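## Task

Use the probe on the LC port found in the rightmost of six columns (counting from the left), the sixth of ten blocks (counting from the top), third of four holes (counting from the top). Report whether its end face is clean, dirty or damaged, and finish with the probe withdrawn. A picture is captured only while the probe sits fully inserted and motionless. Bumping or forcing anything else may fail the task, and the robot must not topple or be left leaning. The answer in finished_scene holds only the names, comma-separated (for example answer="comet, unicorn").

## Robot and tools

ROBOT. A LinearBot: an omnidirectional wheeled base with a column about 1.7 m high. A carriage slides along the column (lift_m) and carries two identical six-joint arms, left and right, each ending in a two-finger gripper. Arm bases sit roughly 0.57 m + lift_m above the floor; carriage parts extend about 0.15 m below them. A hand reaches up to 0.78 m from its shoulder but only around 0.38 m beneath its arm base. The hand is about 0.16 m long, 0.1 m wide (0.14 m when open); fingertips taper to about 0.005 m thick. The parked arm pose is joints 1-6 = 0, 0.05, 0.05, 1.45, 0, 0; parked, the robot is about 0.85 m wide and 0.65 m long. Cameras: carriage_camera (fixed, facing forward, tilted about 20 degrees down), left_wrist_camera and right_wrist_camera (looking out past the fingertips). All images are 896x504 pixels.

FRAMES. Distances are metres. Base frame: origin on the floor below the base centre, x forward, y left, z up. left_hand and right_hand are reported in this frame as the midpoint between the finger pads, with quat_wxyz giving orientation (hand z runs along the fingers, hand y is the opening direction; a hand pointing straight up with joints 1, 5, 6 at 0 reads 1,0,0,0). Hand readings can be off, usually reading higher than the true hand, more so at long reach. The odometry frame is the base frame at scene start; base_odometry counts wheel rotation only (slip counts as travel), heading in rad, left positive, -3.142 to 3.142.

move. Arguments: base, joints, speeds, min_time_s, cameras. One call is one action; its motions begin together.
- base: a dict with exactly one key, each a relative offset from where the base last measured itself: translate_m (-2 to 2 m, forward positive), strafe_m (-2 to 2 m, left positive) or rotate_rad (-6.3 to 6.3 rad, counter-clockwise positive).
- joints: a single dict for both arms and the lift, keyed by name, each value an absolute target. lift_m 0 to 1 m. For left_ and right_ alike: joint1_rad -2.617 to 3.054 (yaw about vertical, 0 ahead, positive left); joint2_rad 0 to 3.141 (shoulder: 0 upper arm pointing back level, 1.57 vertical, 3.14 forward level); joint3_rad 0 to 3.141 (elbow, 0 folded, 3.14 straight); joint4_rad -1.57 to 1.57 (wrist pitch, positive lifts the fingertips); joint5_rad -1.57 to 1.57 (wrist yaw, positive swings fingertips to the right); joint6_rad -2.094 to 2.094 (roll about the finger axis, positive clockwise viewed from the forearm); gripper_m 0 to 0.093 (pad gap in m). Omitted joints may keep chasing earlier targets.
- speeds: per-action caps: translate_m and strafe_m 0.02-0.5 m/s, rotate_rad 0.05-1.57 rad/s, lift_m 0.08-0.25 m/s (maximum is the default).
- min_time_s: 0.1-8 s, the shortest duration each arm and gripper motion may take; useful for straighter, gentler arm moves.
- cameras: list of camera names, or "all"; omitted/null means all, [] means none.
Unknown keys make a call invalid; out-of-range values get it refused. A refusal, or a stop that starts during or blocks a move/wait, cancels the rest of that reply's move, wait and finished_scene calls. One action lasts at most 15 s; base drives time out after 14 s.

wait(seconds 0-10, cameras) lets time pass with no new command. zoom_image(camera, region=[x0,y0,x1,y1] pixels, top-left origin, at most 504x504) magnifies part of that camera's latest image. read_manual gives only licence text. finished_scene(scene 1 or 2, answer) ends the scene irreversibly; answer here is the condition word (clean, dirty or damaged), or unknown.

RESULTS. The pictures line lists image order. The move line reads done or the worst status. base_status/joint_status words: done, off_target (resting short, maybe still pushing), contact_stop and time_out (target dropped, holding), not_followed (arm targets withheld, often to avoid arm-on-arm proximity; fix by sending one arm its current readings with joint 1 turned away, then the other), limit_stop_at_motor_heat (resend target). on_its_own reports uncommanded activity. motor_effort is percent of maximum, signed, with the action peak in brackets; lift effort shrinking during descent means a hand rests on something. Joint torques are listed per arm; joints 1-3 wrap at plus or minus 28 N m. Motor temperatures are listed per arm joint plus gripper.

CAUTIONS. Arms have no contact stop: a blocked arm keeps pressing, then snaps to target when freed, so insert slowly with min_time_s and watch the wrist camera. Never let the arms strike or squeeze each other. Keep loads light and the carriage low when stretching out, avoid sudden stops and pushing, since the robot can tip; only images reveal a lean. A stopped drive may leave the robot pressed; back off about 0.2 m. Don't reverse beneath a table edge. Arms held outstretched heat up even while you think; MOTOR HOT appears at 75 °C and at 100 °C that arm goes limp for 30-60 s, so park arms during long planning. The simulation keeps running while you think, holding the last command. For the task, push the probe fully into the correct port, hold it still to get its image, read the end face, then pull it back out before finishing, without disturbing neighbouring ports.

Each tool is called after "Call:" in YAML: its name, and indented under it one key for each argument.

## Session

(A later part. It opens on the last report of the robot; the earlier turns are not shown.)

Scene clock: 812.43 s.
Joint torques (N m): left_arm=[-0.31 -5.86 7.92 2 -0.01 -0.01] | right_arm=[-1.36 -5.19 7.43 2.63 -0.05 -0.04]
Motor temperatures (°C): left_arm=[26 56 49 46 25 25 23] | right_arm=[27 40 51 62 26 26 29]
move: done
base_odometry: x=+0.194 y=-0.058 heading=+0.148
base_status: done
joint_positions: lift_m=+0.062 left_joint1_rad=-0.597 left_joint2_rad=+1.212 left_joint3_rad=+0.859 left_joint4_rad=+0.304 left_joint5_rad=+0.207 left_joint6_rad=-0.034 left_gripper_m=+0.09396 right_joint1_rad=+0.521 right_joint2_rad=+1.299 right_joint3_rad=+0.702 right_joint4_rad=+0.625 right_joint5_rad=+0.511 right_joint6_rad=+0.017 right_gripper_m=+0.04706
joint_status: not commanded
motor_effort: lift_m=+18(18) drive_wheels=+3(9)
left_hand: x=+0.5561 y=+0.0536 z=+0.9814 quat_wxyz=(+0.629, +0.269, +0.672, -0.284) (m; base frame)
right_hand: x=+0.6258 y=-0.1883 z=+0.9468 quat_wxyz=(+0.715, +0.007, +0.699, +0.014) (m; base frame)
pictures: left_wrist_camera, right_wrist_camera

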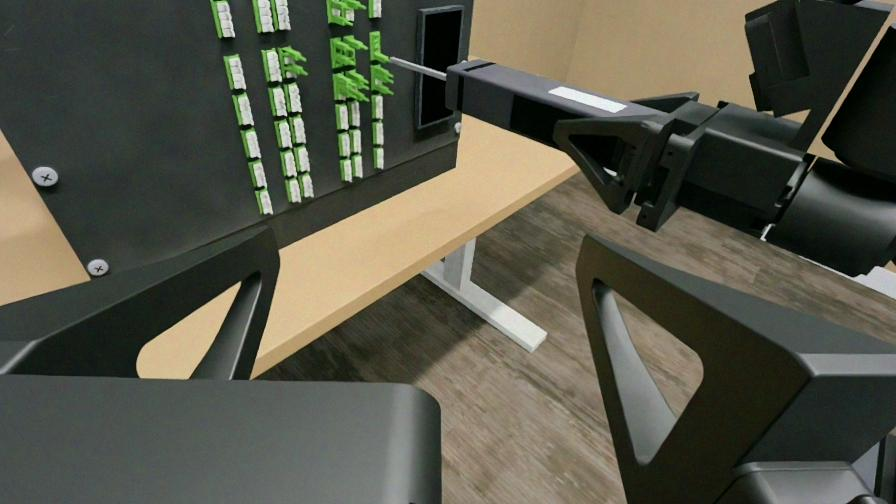

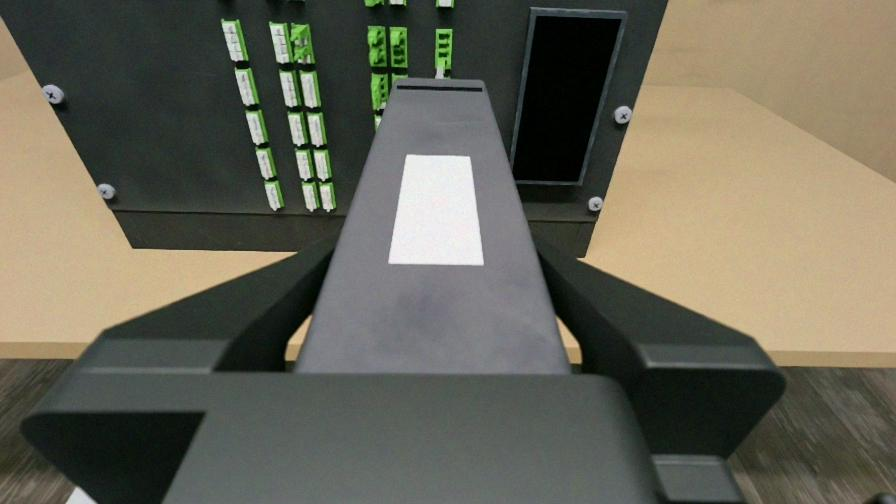

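Call:
move:
  base: {"translate_m": -0.025}
  speeds: {"translate_m": 0.05}
  cameras: ["left_wrist_camera","right_wrist_camera"]

Call:
zoom_image:
  camera: "right_wrist_camera"
  region: [425, 10, 465, 70]

Call:
zoom_image:
  camera: "left_wrist_camera"
  region: [320, 20, 440, 110]

Scene clock: 821.27 s.
Joint torques (N m): left_arm=[-0.34 -5.9 7.91 2.02 0.01 -0.01] | right_arm=[-0.39 -5.59 7.46 2.57 -0.04 -0.06]
Motor temperatures (°C): left_arm=[26 54 49 47 25 25 23] | right_arm=[27 40 49 65 26 26 29]
move: done
base_odometry: x=+0.169 y=-0.062 heading=+0.148
base_status: done
joint_positions: lift_m=+0.062 left_joint1_rad=-0.597 left_joint2_rad=+1.212 left_joint3_rad=+0.859 left_joint4_rad=+0.304 left_joint5_rad=+0.206 left_joint6_rad=-0.034 left_gripper_m=+0.09396 right_joint1_rad=+0.510 right_joint2_rad=+1.303 right_joint3_rad=+0.702 right_joint4_rad=+0.632 right_joint5_rad=+0.509 right_joint6_rad=+0.017 right_gripper_m=+0.04706
joint_status: not commanded
motor_effort: lift_m=+18(18) drive_wheels=+2(13)
left_hand: x=+0.5564 y=+0.0539 z=+0.9814 quat_wxyz=(+0.629, +0.268, +0.673, -0.284) (m; base frame)
right_hand: x=+0.6277 y=-0.1921 z=+0.9468 quat_wxyz=(+0.716, +0.011, +0.698, +0.011) (m; base frame)
pictures: left_wrist_camera, right_wrist_camera

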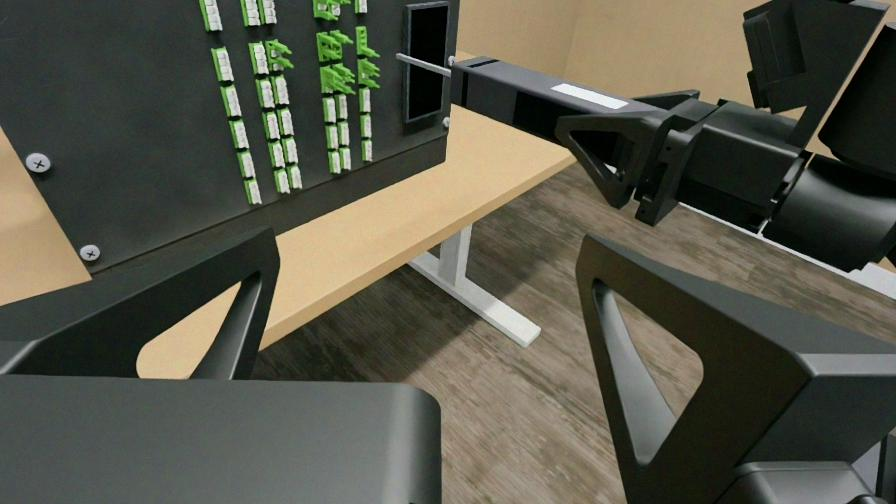

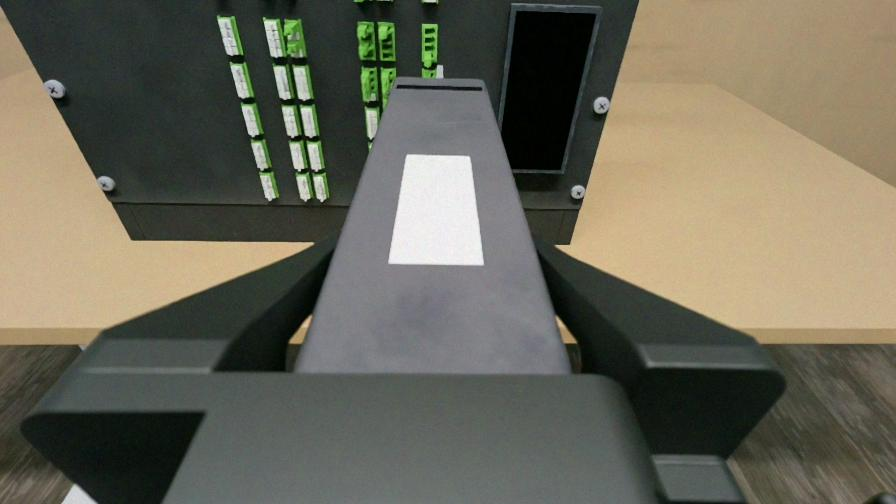

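Scaled by 8.400 from the camera's 896x504 image, which has a finer 1280x720 frame.

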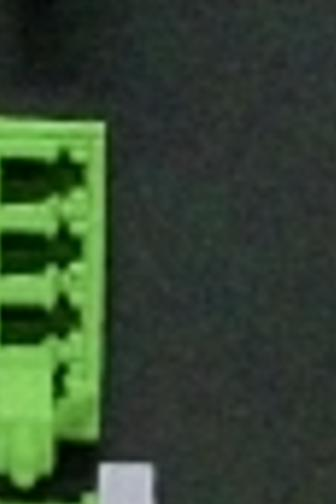

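Scaled by 4.200 from the camera's 896x504 image, which has a finer 1280x720 frame.

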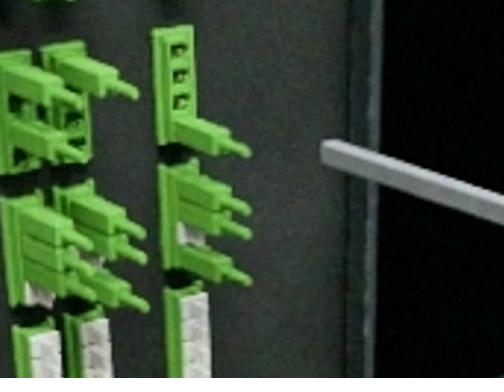

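Call:
zoom_image:
  camera: "left_wrist_camera"
  region: [350, 40, 460, 100]

Call:
zoom_image:
  camera: "left_wrist_camera"
  region: [310, 20, 390, 110]

Call:
zoom_image:
  camera: "left_wrist_camera"
  region: [440, 40, 640, 140]

Scaled by 4.582 from the camera's 896x504 image, which has a finer 1280x720 frame.

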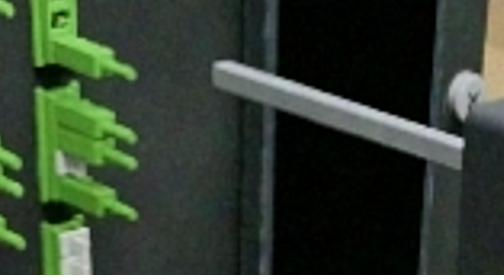

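Scaled by 5.600 from the camera's 896x504 image, which has a finer 1280x720 frame.

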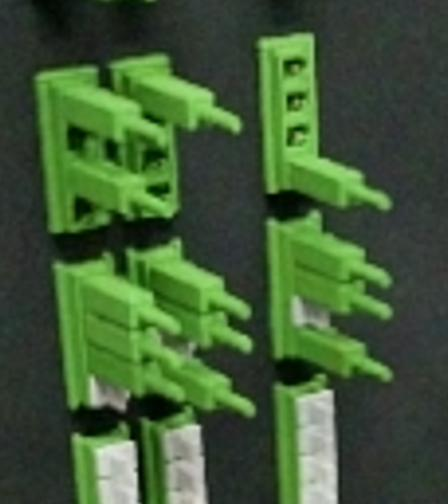

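Scaled by 2.520 from the camera's 896x504 image, which has a finer 1280x720 frame.

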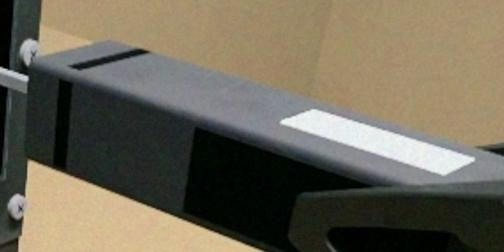

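Call:
move:
  joints: {"right_joint1_rad": 0.519, "right_joint5_rad": 0.488, "right_joint4_rad": 0.726, "right_joint6_rad": 0.04}
  min_time_s: 1.5
  cameras: []

Call:
move:
  base: {"translate_m": -0.02}
  speeds: {"translate_m": 0.05}
  cameras: []

Call:
move:
  base: {"translate_m": 0.03}
  speeds: {"translate_m": 0.05}
  cameras: ["left_wrist_camera","right_wrist_camera"]

Call:
zoom_image:
  camera: "right_wrist_camera"
  region: [425, 20, 465, 80]

Call:
zoom_image:
  camera: "left_wrist_camera"
  region: [340, 10, 440, 90]

Scene clock: 870.97 s.
Joint torques (N m): left_arm=[-0.34 -5.87 7.91 2.01 0.01 -0.01] | right_arm=[0.65 -5.59 7.53 2.59 -0.1 -0.01]
Motor temperatures (°C): left_arm=[26 49 48 49 25 25 23] | right_arm=[27 39 47 65 26 26 29]
move: off_target
base_odometry: x=+0.169 y=-0.062 heading=+0.148
base_status: not commanded
joint_positions: lift_m=+0.062 left_joint1_rad=-0.597 left_joint2_rad=+1.212 left_joint3_rad=+0.859 left_joint4_rad=+0.304 left_joint5_rad=+0.206 left_joint6_rad=-0.034 left_gripper_m=+0.09396 right_joint1_rad=+0.511 right_joint2_rad=+1.303 right_joint3_rad=+0.702 right_joint4_rad=+0.646 right_joint5_rad=+0.497 right_joint6_rad=+0.031 right_gripper_m=+0.04706
joint_status: right_joint4_rad off_target (ended at +0.646, target +0.726); the others done
motor_effort: lift_m=+18(18) drive_wheels=+2(2)
left_hand: x=+0.5564 y=+0.0539 z=+0.9814 quat_wxyz=(+0.629, +0.268, +0.673, -0.284) (m; base frame)
right_hand: x=+0.6274 y=-0.1895 z=+0.9500 quat_wxyz=(+0.720, +0.013, +0.693, +0.023) (m; base frame)
pictures: none
No camera images: "cameras" was empty.

Scene clock: 871.87 s.
Joint torques (N m): left_arm=[-0.29 -5.86 7.92 2 0.01 -0.01] | right_arm=[0.64 -5.64 7.49 2.57 -0.09 -0.02]
Motor temperatures (°C): left_arm=[26 49 48 49 25 25 23] | right_arm=[27 39 47 66 26 26 29]
move: done
base_odometry: x=+0.149 y=-0.065 heading=+0.147
base_status: done
joint_positions: lift_m=+0.062 left_joint1_rad=-0.597 left_joint2_rad=+1.212 left_joint3_rad=+0.859 left_joint4_rad=+0.304 left_joint5_rad=+0.205 left_joint6_rad=-0.034 left_gripper_m=+0.09396 right_joint1_rad=+0.511 right_joint2_rad=+1.304 right_joint3_rad=+0.702 right_joint4_rad=+0.649 right_joint5_rad=+0.496 right_joint6_rad=+0.031 right_gripper_m=+0.04706
joint_status: not commanded
motor_effort: lift_m=+18(18) drive_wheels=-5(14)
left_hand: x=+0.5564 y=+0.0539 z=+0.9814 quat_wxyz=(+0.629, +0.268, +0.673, -0.283) (m; base frame)
right_hand: x=+0.6275 y=-0.1892 z=+0.9504 quat_wxyz=(+0.721, +0.013, +0.692, +0.024) (m; base frame)
pictures: none
No camera images: "cameras" was empty.

Scene clock: 872.97 s.
Joint torques (N m): left_arm=[-0.2 -5.87 7.91 2.02 0.03 -0.01] | right_arm=[0.57 -5.64 7.5 2.56 -0.08 0]
Motor temperatures (°C): left_arm=[26 49 48 49 25 25 23] | right_arm=[27 39 47 66 26 26 29]
move: done
base_odometry: x=+0.179 y=-0.060 heading=+0.148
base_status: done
joint_positions: lift_m=+0.062 left_joint1_rad=-0.598 left_joint2_rad=+1.212 left_joint3_rad=+0.859 left_joint4_rad=+0.303 left_joint5_rad=+0.204 left_joint6_rad=-0.034 left_gripper_m=+0.09396 right_joint1_rad=+0.511 right_joint2_rad=+1.304 right_joint3_rad=+0.702 right_joint4_rad=+0.650 right_joint5_rad=+0.496 right_joint6_rad=+0.031 right_gripper_m=+0.04706
joint_status: not commanded
motor_effort: lift_m=+18(18) drive_wheels=-6(16)
left_hand: x=+0.5563 y=+0.0537 z=+0.9813 quat_wxyz=(+0.629, +0.268, +0.673, -0.283) (m; base frame)
right_hand: x=+0.6275 y=-0.1891 z=+0.9506 quat_wxyz=(+0.721, +0.013, +0.692, +0.025) (m; base frame)
pictures: left_wrist_camera, right_wrist_camera

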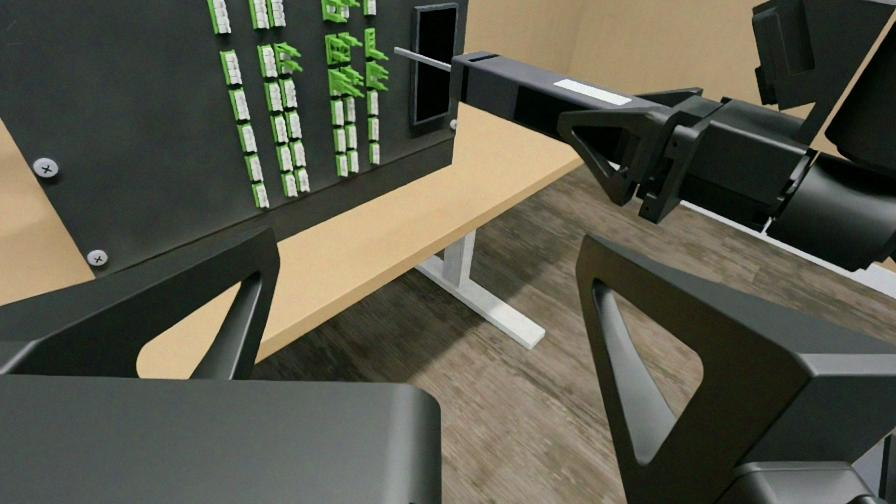

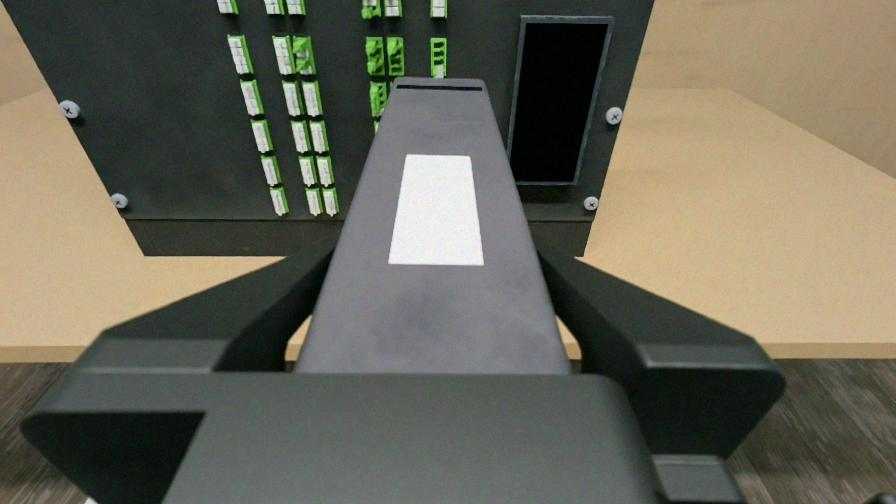

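Scaled by 8.400 from the camera's 896x504 image, which has a finer 1280x720 frame.

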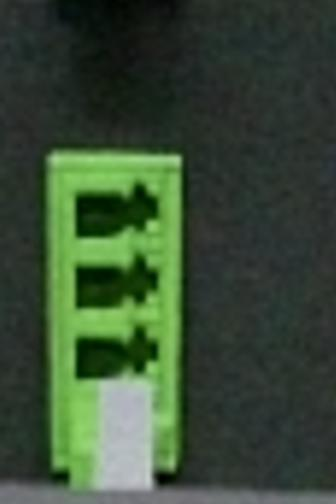

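Scaled by 5.040 from the camera's 896x504 image, which has a finer 1280x720 frame.

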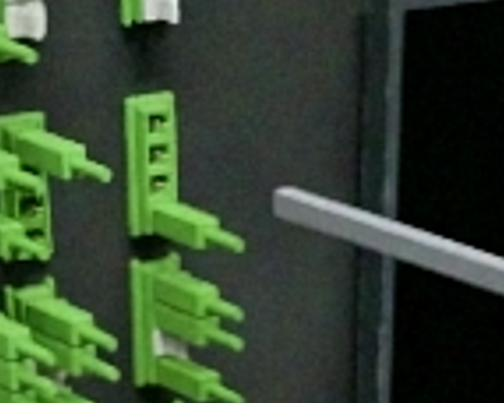

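Call:
move:
  joints: {"right_joint1_rad": 0.5225, "lift_m": 0.0585}
  min_time_s: 1
  cameras: ["left_wrist_camera","right_wrist_camera"]

Call:
zoom_image:
  camera: "right_wrist_camera"
  region: [425, 20, 465, 80]

Call:
zoom_image:
  camera: "left_wrist_camera"
  region: [360, 20, 420, 70]

Scene clock: 887.10 s.
Joint torques (N m): left_arm=[-0.21 -5.78 8.21 2.03 0.03 -0.01] | right_arm=[0.54 -5.81 7.42 2.55 -0.08 -0.01]
Motor temperatures (°C): left_arm=[26 49 48 50 25 25 23] | right_arm=[27 39 47 68 26 26 29]
move: done
base_odometry: x=+0.179 y=-0.060 heading=+0.148
base_status: not commanded
joint_positions: lift_m=+0.059 left_joint1_rad=-0.598 left_joint2_rad=+1.211 left_joint3_rad=+0.856 left_joint4_rad=+0.302 left_joint5_rad=+0.204 left_joint6_rad=-0.034 left_gripper_m=+0.09396 right_joint1_rad=+0.517 right_joint2_rad=+1.306 right_joint3_rad=+0.702 right_joint4_rad=+0.652 right_joint5_rad=+0.496 right_joint6_rad=+0.031 right_gripper_m=+0.04706
joint_status: all done
motor_effort: lift_m=+18(19) drive_wheels=-5(6)
left_hand: x=+0.5560 y=+0.0540 z=+0.9771 quat_wxyz=(+0.628, +0.268, +0.674, -0.283) (m; base frame)
right_hand: x=+0.6271 y=-0.1869 z=+0.9473 quat_wxyz=(+0.721, +0.011, +0.692, +0.027) (m; base frame)
pictures: left_wrist_camera, right_wrist_camera

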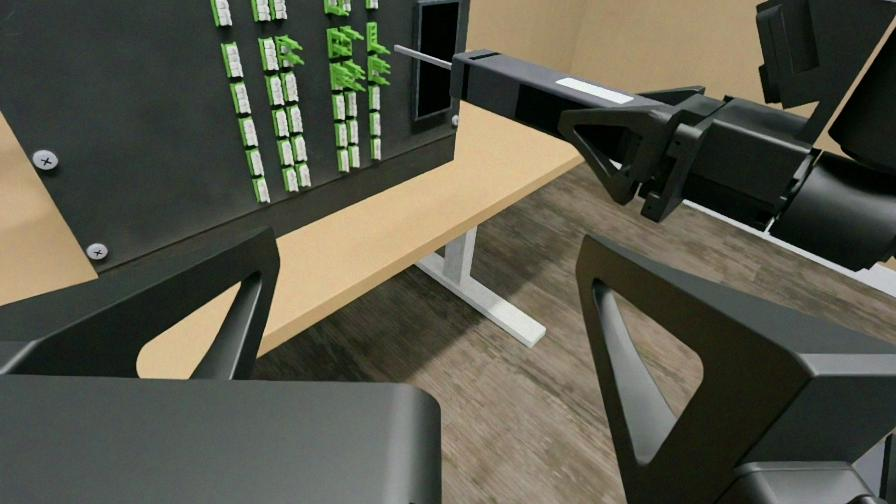

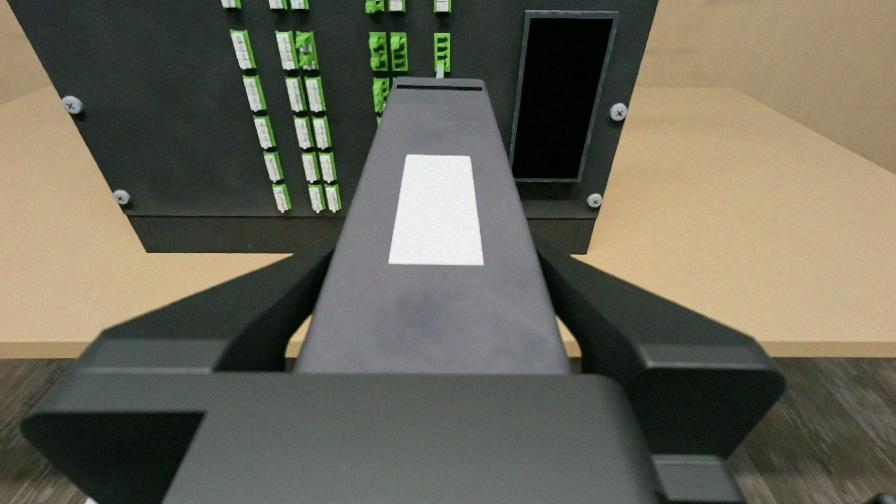

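Scaled by 8.400 from the camera's 896x504 image, which has a finer 1280x720 frame.

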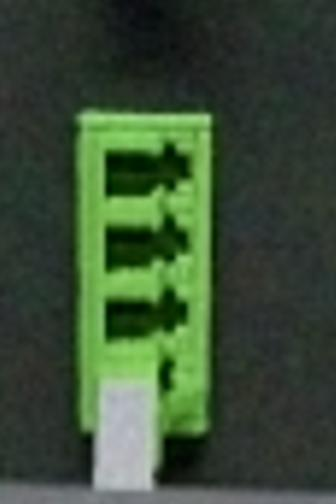

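Scaled by 8.400 from the camera's 896x504 image, which has a finer 1280x720 frame.

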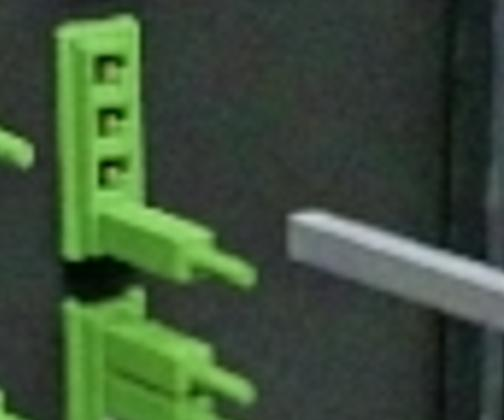

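Call:
move:
  base: {"translate_m": 0.01}
  speeds: {"translate_m": 0.02}
  cameras: ["left_wrist_camera","right_wrist_camera"]

Call:
zoom_image:
  camera: "right_wrist_camera"
  region: [425, 20, 465, 80]

Call:
zoom_image:
  camera: "left_wrist_camera"
  region: [360, 20, 420, 70]

Scene clock: 895.17 s.
Joint torques (N m): left_arm=[-0.21 -5.72 8.23 2.04 0.03 -0.01] | right_arm=[0.5 -5.87 7.51 2.55 -0.08 0]
Motor temperatures (°C): left_arm=[26 48 48 50 25 25 23] | right_arm=[27 39 47 68 26 26 29]
move: done
base_odometry: x=+0.189 y=-0.059 heading=+0.148
base_status: done
joint_positions: lift_m=+0.059 left_joint1_rad=-0.598 left_joint2_rad=+1.211 left_joint3_rad=+0.856 left_joint4_rad=+0.302 left_joint5_rad=+0.204 left_joint6_rad=-0.034 left_gripper_m=+0.09396 right_joint1_rad=+0.517 right_joint2_rad=+1.306 right_joint3_rad=+0.702 right_joint4_rad=+0.654 right_joint5_rad=+0.495 right_joint6_rad=+0.031 right_gripper_m=+0.04706
joint_status: not commanded
motor_effort: lift_m=+18(18) drive_wheels=+1(10)
left_hand: x=+0.5559 y=+0.0540 z=+0.9772 quat_wxyz=(+0.628, +0.268, +0.674, -0.283) (m; base frame)
right_hand: x=+0.6271 y=-0.1868 z=+0.9478 quat_wxyz=(+0.722, +0.012, +0.691, +0.027) (m; base frame)
pictures: left_wrist_camera, right_wrist_camera

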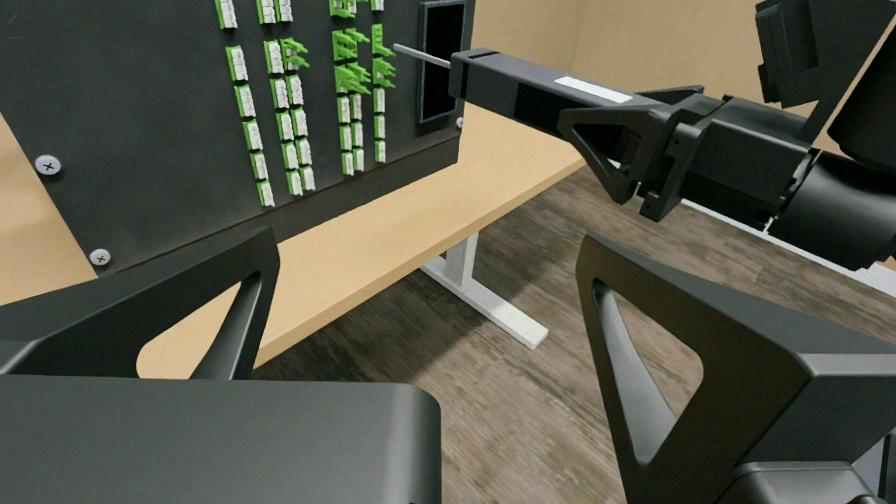

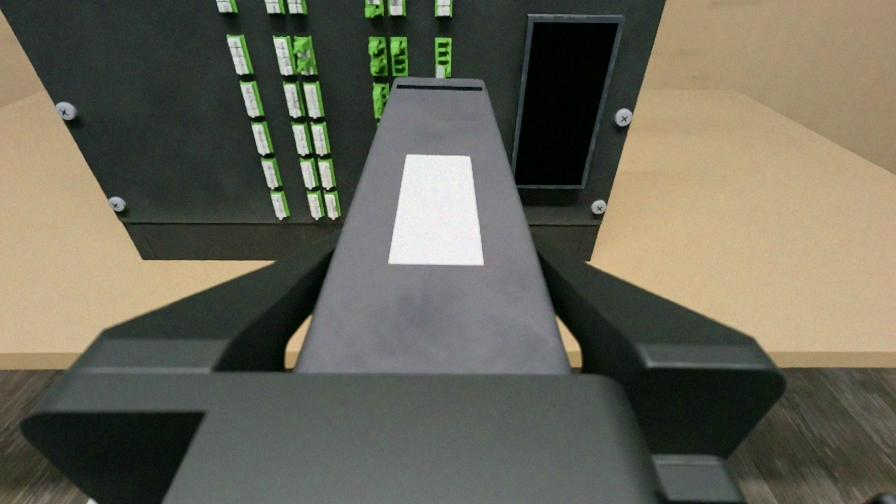

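Scaled by 8.400 from the camera's 896x504 image, which has a finer 1280x720 frame.

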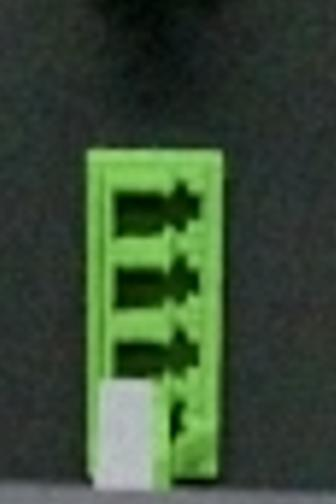

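Scaled by 8.400 from the camera's 896x504 image, which has a finer 1280x720 frame.

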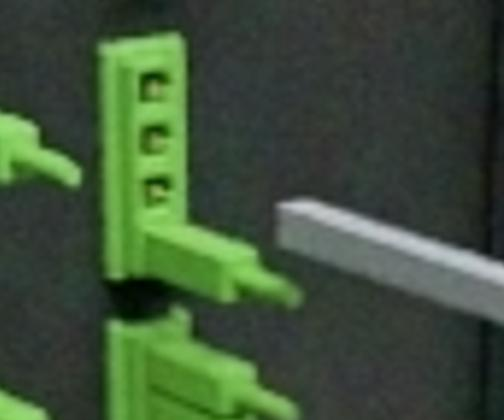

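Call:
move:
  joints: {"right_joint5_rad": 0.502, "lift_m": 0.056}
  min_time_s: 1
  cameras: []

Call:
move:
  base: {"translate_m": 0.008}
  speeds: {"translate_m": 0.02}
  cameras: ["left_wrist_camera","right_wrist_camera"]

Call:
zoom_image:
  camera: "right_wrist_camera"
  region: [425, 20, 465, 80]

Call:
zoom_image:
  camera: "left_wrist_camera"
  region: [360, 20, 420, 70]

Scene clock: 908.83 s.
Joint torques (N m): left_arm=[-0.2 -5.65 8.35 2.04 0.03 -0.01] | right_arm=[0.58 -5.93 7.45 2.51 0.06 -0.02]
Motor temperatures (°C): left_arm=[26 48 49 51 25 25 23] | right_arm=[27 40 47 67 26 26 29]
move: done
base_odometry: x=+0.189 y=-0.059 heading=+0.148
base_status: not commanded
joint_positions: lift_m=+0.056 left_joint1_rad=-0.598 left_joint2_rad=+1.210 left_joint3_rad=+0.854 left_joint4_rad=+0.300 left_joint5_rad=+0.204 left_joint6_rad=-0.034 left_gripper_m=+0.09396 right_joint1_rad=+0.517 right_joint2_rad=+1.307 right_joint3_rad=+0.702 right_joint4_rad=+0.653 right_joint5_rad=+0.495 right_joint6_rad=+0.031 right_gripper_m=+0.04706
joint_status: all done
motor_effort: lift_m=+18(19) drive_wheels=+1(5)
left_hand: x=+0.5557 y=+0.0541 z=+0.9739 quat_wxyz=(+0.627, +0.268, +0.675, -0.283) (m; base frame)
right_hand: x=+0.6272 y=-0.1867 z=+0.9448 quat_wxyz=(+0.721, +0.011, +0.692, +0.027) (m; base frame)
pictures: none
No camera images: "cameras" was empty.

Scene clock: 909.63 s.
Joint torques (N m): left_arm=[-0.25 -5.63 8.36 2.06 0.03 -0.01] | right_arm=[0.5 -6.02 7.5 2.49 0.08 -0.02]
Motor temperatures (°C): left_arm=[26 48 49 51 25 25 23] | right_arm=[27 40 47 67 26 26 29]
move: done
base_odometry: x=+0.197 y=-0.057 heading=+0.148
base_status: done
joint_positions: lift_m=+0.056 left_joint1_rad=-0.598 left_joint2_rad=+1.210 left_joint3_rad=+0.854 left_joint4_rad=+0.300 left_joint5_rad=+0.204 left_joint6_rad=-0.034 left_gripper_m=+0.09396 right_joint1_rad=+0.517 right_joint2_rad=+1.307 right_joint3_rad=+0.702 right_joint4_rad=+0.654 right_joint5_rad=+0.495 right_joint6_rad=+0.031 right_gripper_m=+0.04706
joint_status: not commanded
motor_effort: lift_m=+18(18) drive_wheels=-5(12)
left_hand: x=+0.5557 y=+0.0541 z=+0.9739 quat_wxyz=(+0.627, +0.268, +0.675, -0.283) (m; base frame)
right_hand: x=+0.6272 y=-0.1867 z=+0.9450 quat_wxyz=(+0.722, +0.012, +0.692, +0.027) (m; base frame)
pictures: left_wrist_camera, right_wrist_camera

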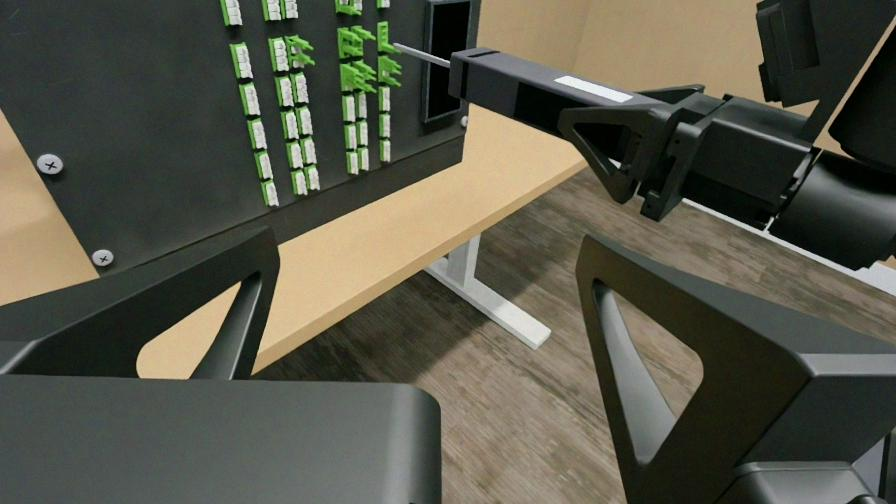

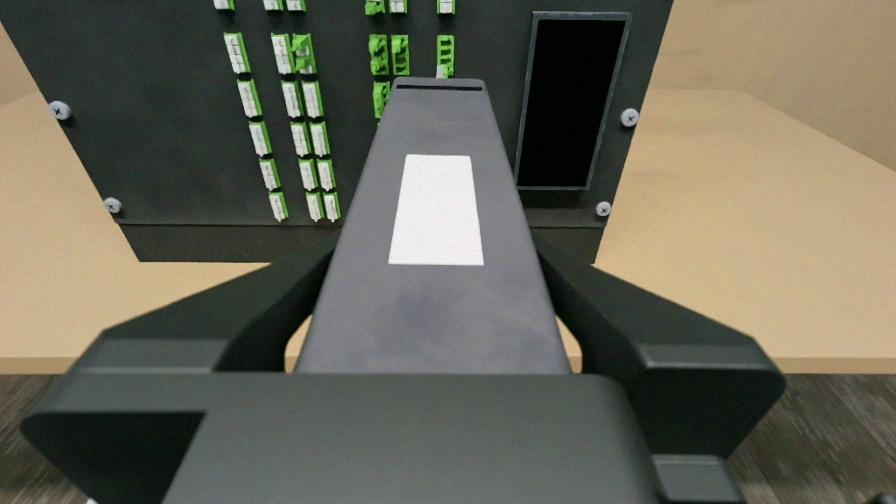

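Scaled by 8.400 from the camera's 896x504 image, which has a finer 1280x720 frame.

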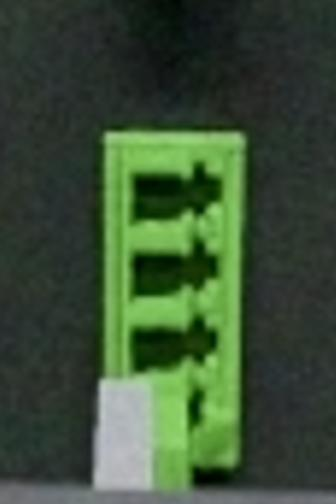

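Scaled by 8.400 from the camera's 896x504 image, which has a finer 1280x720 frame.

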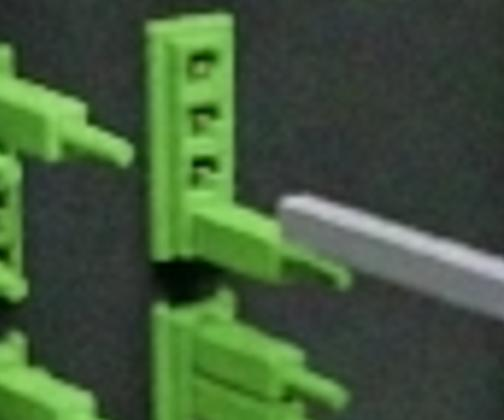

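Call:
move:
  joints: {"right_joint5_rad": 0.509}
  min_time_s: 1
  cameras: ["left_wrist_camera","right_wrist_camera"]

Call:
zoom_image:
  camera: "right_wrist_camera"
  region: [425, 20, 465, 80]

Call:
move:
  base: {"translate_m": 0.005}
  speeds: {"translate_m": 0.02}
  cameras: ["left_wrist_camera","right_wrist_camera"]

Call:
zoom_image:
  camera: "right_wrist_camera"
  region: [425, 20, 465, 80]

Call:
zoom_image:
  camera: "left_wrist_camera"
  region: [360, 20, 420, 70]

Scene clock: 920.73 s.
Joint torques (N m): left_arm=[-0.21 -5.65 8.35 2.05 0.03 -0.01] | right_arm=[0.54 -5.96 7.41 2.51 0.1 0]
Motor temperatures (°C): left_arm=[26 48 48 51 25 25 23] | right_arm=[27 40 47 66 26 26 29]
move: done
base_odometry: x=+0.197 y=-0.057 heading=+0.148
base_status: not commanded
joint_positions: lift_m=+0.056 left_joint1_rad=-0.598 left_joint2_rad=+1.210 left_joint3_rad=+0.854 left_joint4_rad=+0.300 left_joint5_rad=+0.204 left_joint6_rad=-0.034 left_gripper_m=+0.09396 right_joint1_rad=+0.517 right_joint2_rad=+1.307 right_joint3_rad=+0.702 right_joint4_rad=+0.654 right_joint5_rad=+0.500 right_joint6_rad=+0.031 right_gripper_m=+0.04706
joint_status: all done
motor_effort: lift_m=+18(18) drive_wheels=-5(5)
left_hand: x=+0.5557 y=+0.0541 z=+0.9739 quat_wxyz=(+0.627, +0.268, +0.675, -0.283) (m; base frame)
right_hand: x=+0.6272 y=-0.1875 z=+0.9450 quat_wxyz=(+0.722, +0.013, +0.692, +0.026) (m; base frame)
pictures: left_wrist_camera, right_wrist_camera

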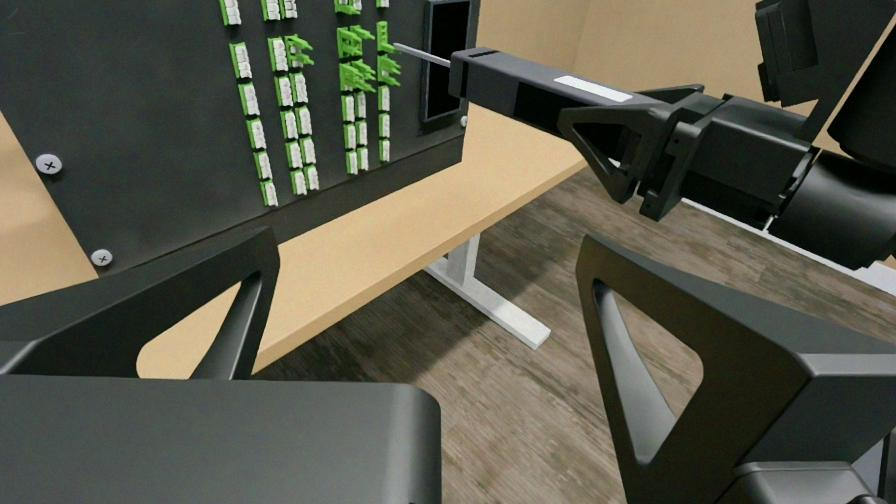

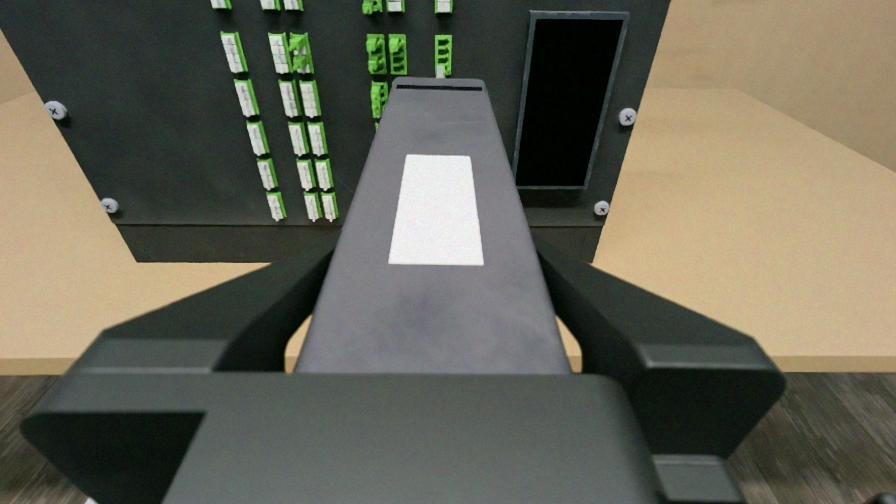

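Scaled by 8.400 from the camera's 896x504 image, which has a finer 1280x720 frame.

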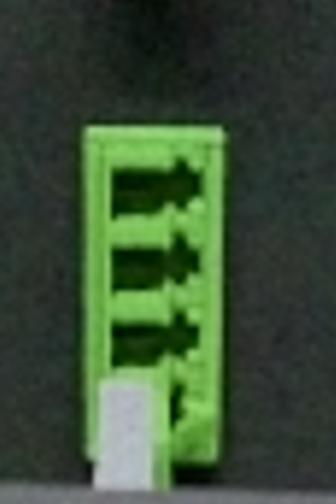

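Scene clock: 921.47 s.
Joint torques (N m): left_arm=[-0.23 -5.64 8.32 2.04 0.03 -0.01] | right_arm=[0.62 -5.98 7.46 2.54 0.08 0.01]
Motor temperatures (°C): left_arm=[26 48 48 51 25 25 23] | right_arm=[27 40 47 66 26 26 29]
move: done
base_odometry: x=+0.202 y=-0.056 heading=+0.149
base_status: done
joint_positions: lift_m=+0.056 left_joint1_rad=-0.598 left_joint2_rad=+1.210 left_joint3_rad=+0.854 left_joint4_rad=+0.300 left_joint5_rad=+0.204 left_joint6_rad=-0.034 left_gripper_m=+0.09396 right_joint1_rad=+0.517 right_joint2_rad=+1.307 right_joint3_rad=+0.702 right_joint4_rad=+0.655 right_joint5_rad=+0.501 right_joint6_rad=+0.031 right_gripper_m=+0.04706
joint_status: not commanded
motor_effort: lift_m=+18(18) drive_wheels=+0(11)
left_hand: x=+0.5557 y=+0.0542 z=+0.9740 quat_wxyz=(+0.627, +0.268, +0.675, -0.283) (m; base frame)
right_hand: x=+0.6272 y=-0.1877 z=+0.9452 quat_wxyz=(+0.722, +0.014, +0.691, +0.025) (m; base frame)
pictures: left_wrist_camera, right_wrist_camera

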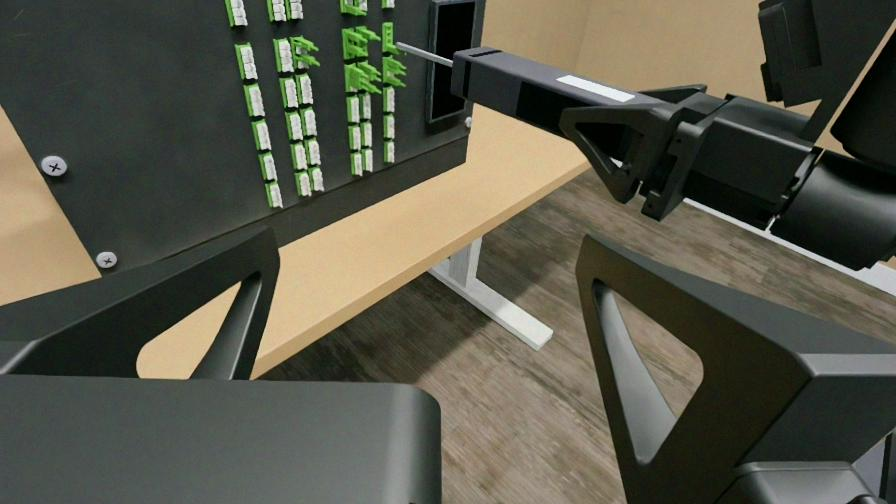

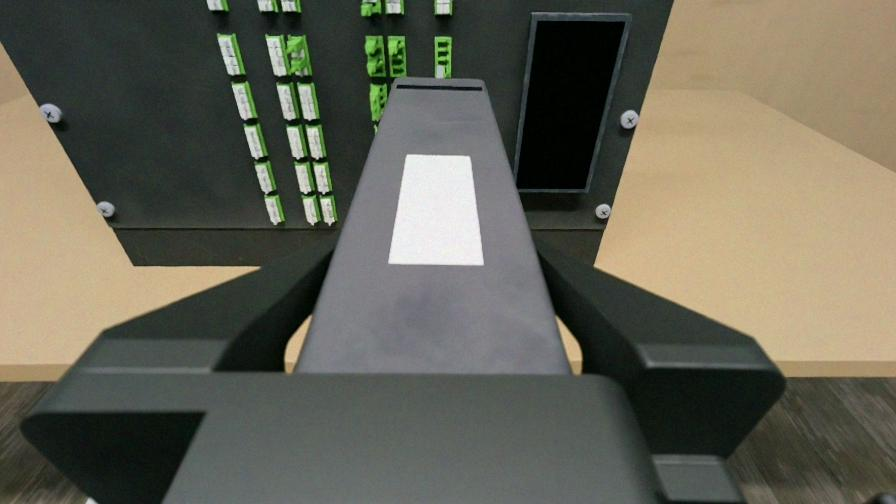

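Scaled by 8.400 from the camera's 896x504 image, which has a finer 1280x720 frame.

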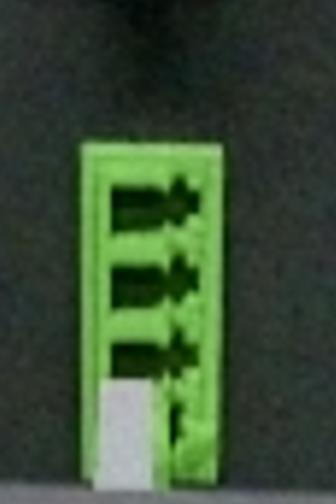

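Scaled by 8.400 from the camera's 896x504 image, which has a finer 1280x720 frame.

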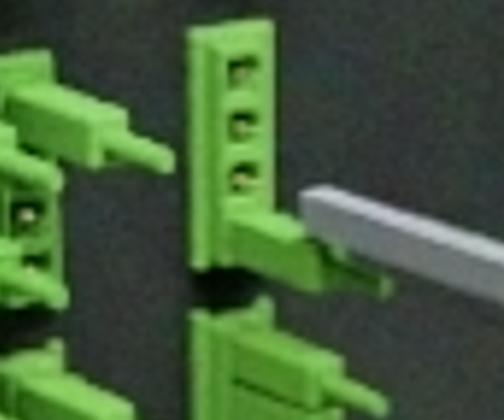

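Call:
move:
  joints: {"right_joint5_rad": 0.513, "lift_m": 0.0554}
  min_time_s: 1
  cameras: []

Call:
move:
  base: {"translate_m": 0.008}
  speeds: {"translate_m": 0.02}
  cameras: ["left_wrist_camera","right_wrist_camera"]

Call:
zoom_image:
  camera: "right_wrist_camera"
  region: [425, 20, 465, 80]

Call:
zoom_image:
  camera: "left_wrist_camera"
  region: [360, 20, 420, 70]

Scene clock: 930.53 s.
Joint torques (N m): left_arm=[-0.21 -5.61 8.34 2.05 0.03 -0.01] | right_arm=[0.57 -5.96 7.41 2.49 0.08 -0.01]
Motor temperatures (°C): left_arm=[26 48 48 52 25 25 23] | right_arm=[27 40 47 66 26 26 29]
move: done
base_odometry: x=+0.202 y=-0.056 heading=+0.149
base_status: not commanded
joint_positions: lift_m=+0.056 left_joint1_rad=-0.598 left_joint2_rad=+1.210 left_joint3_rad=+0.854 left_joint4_rad=+0.300 left_joint5_rad=+0.204 left_joint6_rad=-0.034 left_gripper_m=+0.09396 right_joint1_rad=+0.517 right_joint2_rad=+1.307 right_joint3_rad=+0.702 right_joint4_rad=+0.655 right_joint5_rad=+0.504 right_joint6_rad=+0.031 right_gripper_m=+0.04706
joint_status: all done
motor_effort: lift_m=+18(18) drive_wheels=+0(5)
left_hand: x=+0.5557 y=+0.0542 z=+0.9733 quat_wxyz=(+0.627, +0.268, +0.675, -0.283) (m; base frame)
right_hand: x=+0.6272 y=-0.1882 z=+0.9446 quat_wxyz=(+0.722, +0.015, +0.691, +0.024) (m; base frame)
pictures: none
No camera images: "cameras" was empty.

Scene clock: 931.33 s.
Joint torques (N m): left_arm=[-0.18 -5.57 8.36 2.05 0.03 -0.01] | right_arm=[0.49 -6.02 7.46 2.51 0.08 0]
Motor temperatures (°C): left_arm=[26 48 48 52 25 25 23] | right_arm=[27 40 47 66 26 26 29]
move: done
base_odometry: x=+0.209 y=-0.055 heading=+0.149
base_status: done
joint_positions: lift_m=+0.056 left_joint1_rad=-0.598 left_joint2_rad=+1.210 left_joint3_rad=+0.854 left_joint4_rad=+0.300 left_joint5_rad=+0.204 left_joint6_rad=-0.034 left_gripper_m=+0.09396 right_joint1_rad=+0.517 right_joint2_rad=+1.307 right_joint3_rad=+0.702 right_joint4_rad=+0.655 right_joint5_rad=+0.505 right_joint6_rad=+0.031 right_gripper_m=+0.04706
joint_status: not commanded
motor_effort: lift_m=+18(18) drive_wheels=-5(14)
left_hand: x=+0.5557 y=+0.0542 z=+0.9733 quat_wxyz=(+0.627, +0.268, +0.675, -0.283) (m; base frame)
right_hand: x=+0.6272 y=-0.1884 z=+0.9447 quat_wxyz=(+0.722, +0.015, +0.691, +0.024) (m; base frame)
pictures: left_wrist_camera, right_wrist_camera

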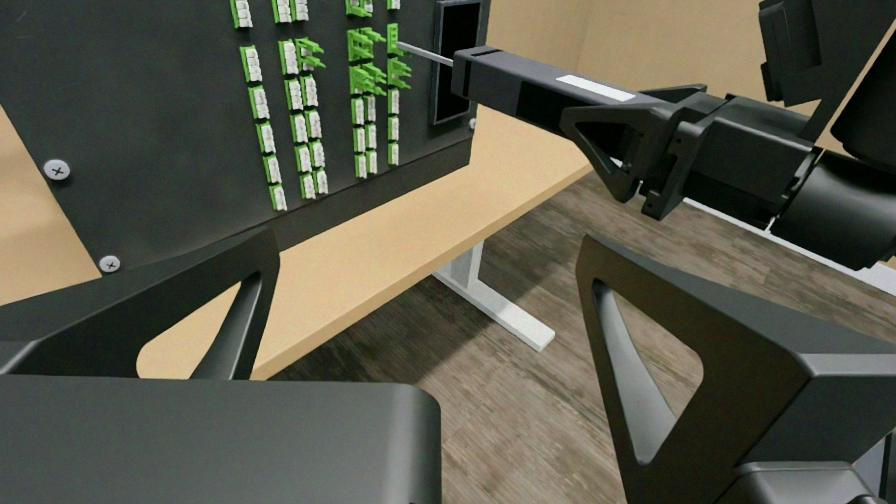

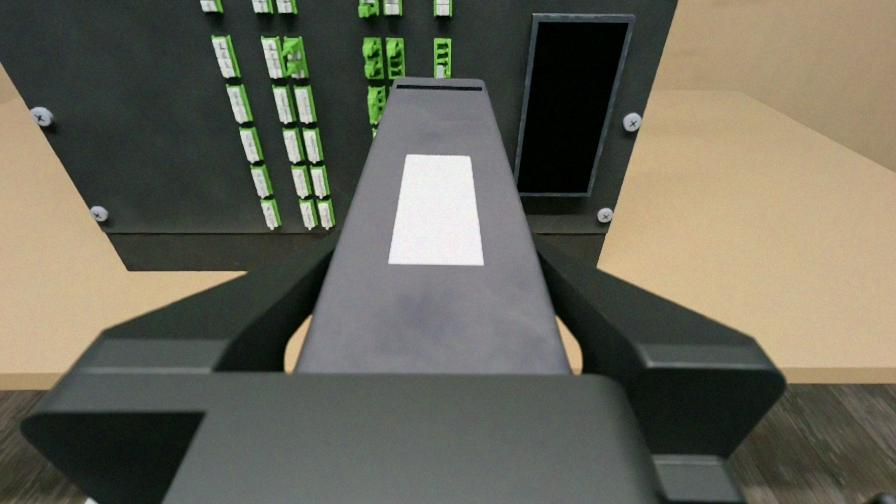

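Scaled by 8.400 from the camera's 896x504 image, which has a finer 1280x720 frame.

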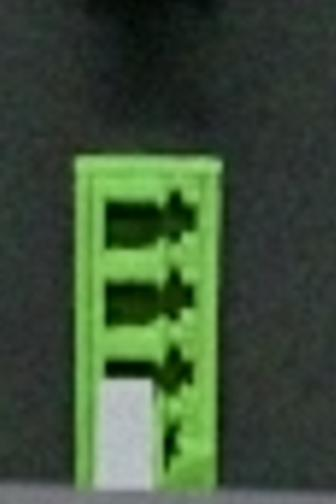

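Scaled by 8.400 from the camera's 896x504 image, which has a finer 1280x720 frame.

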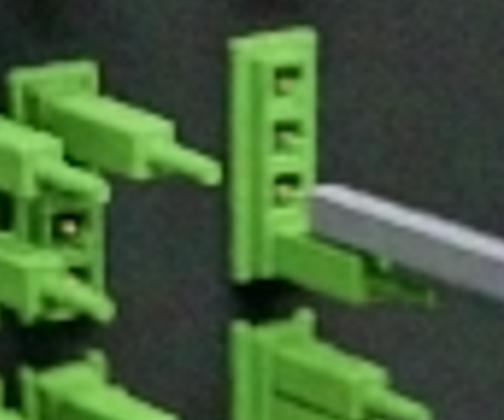

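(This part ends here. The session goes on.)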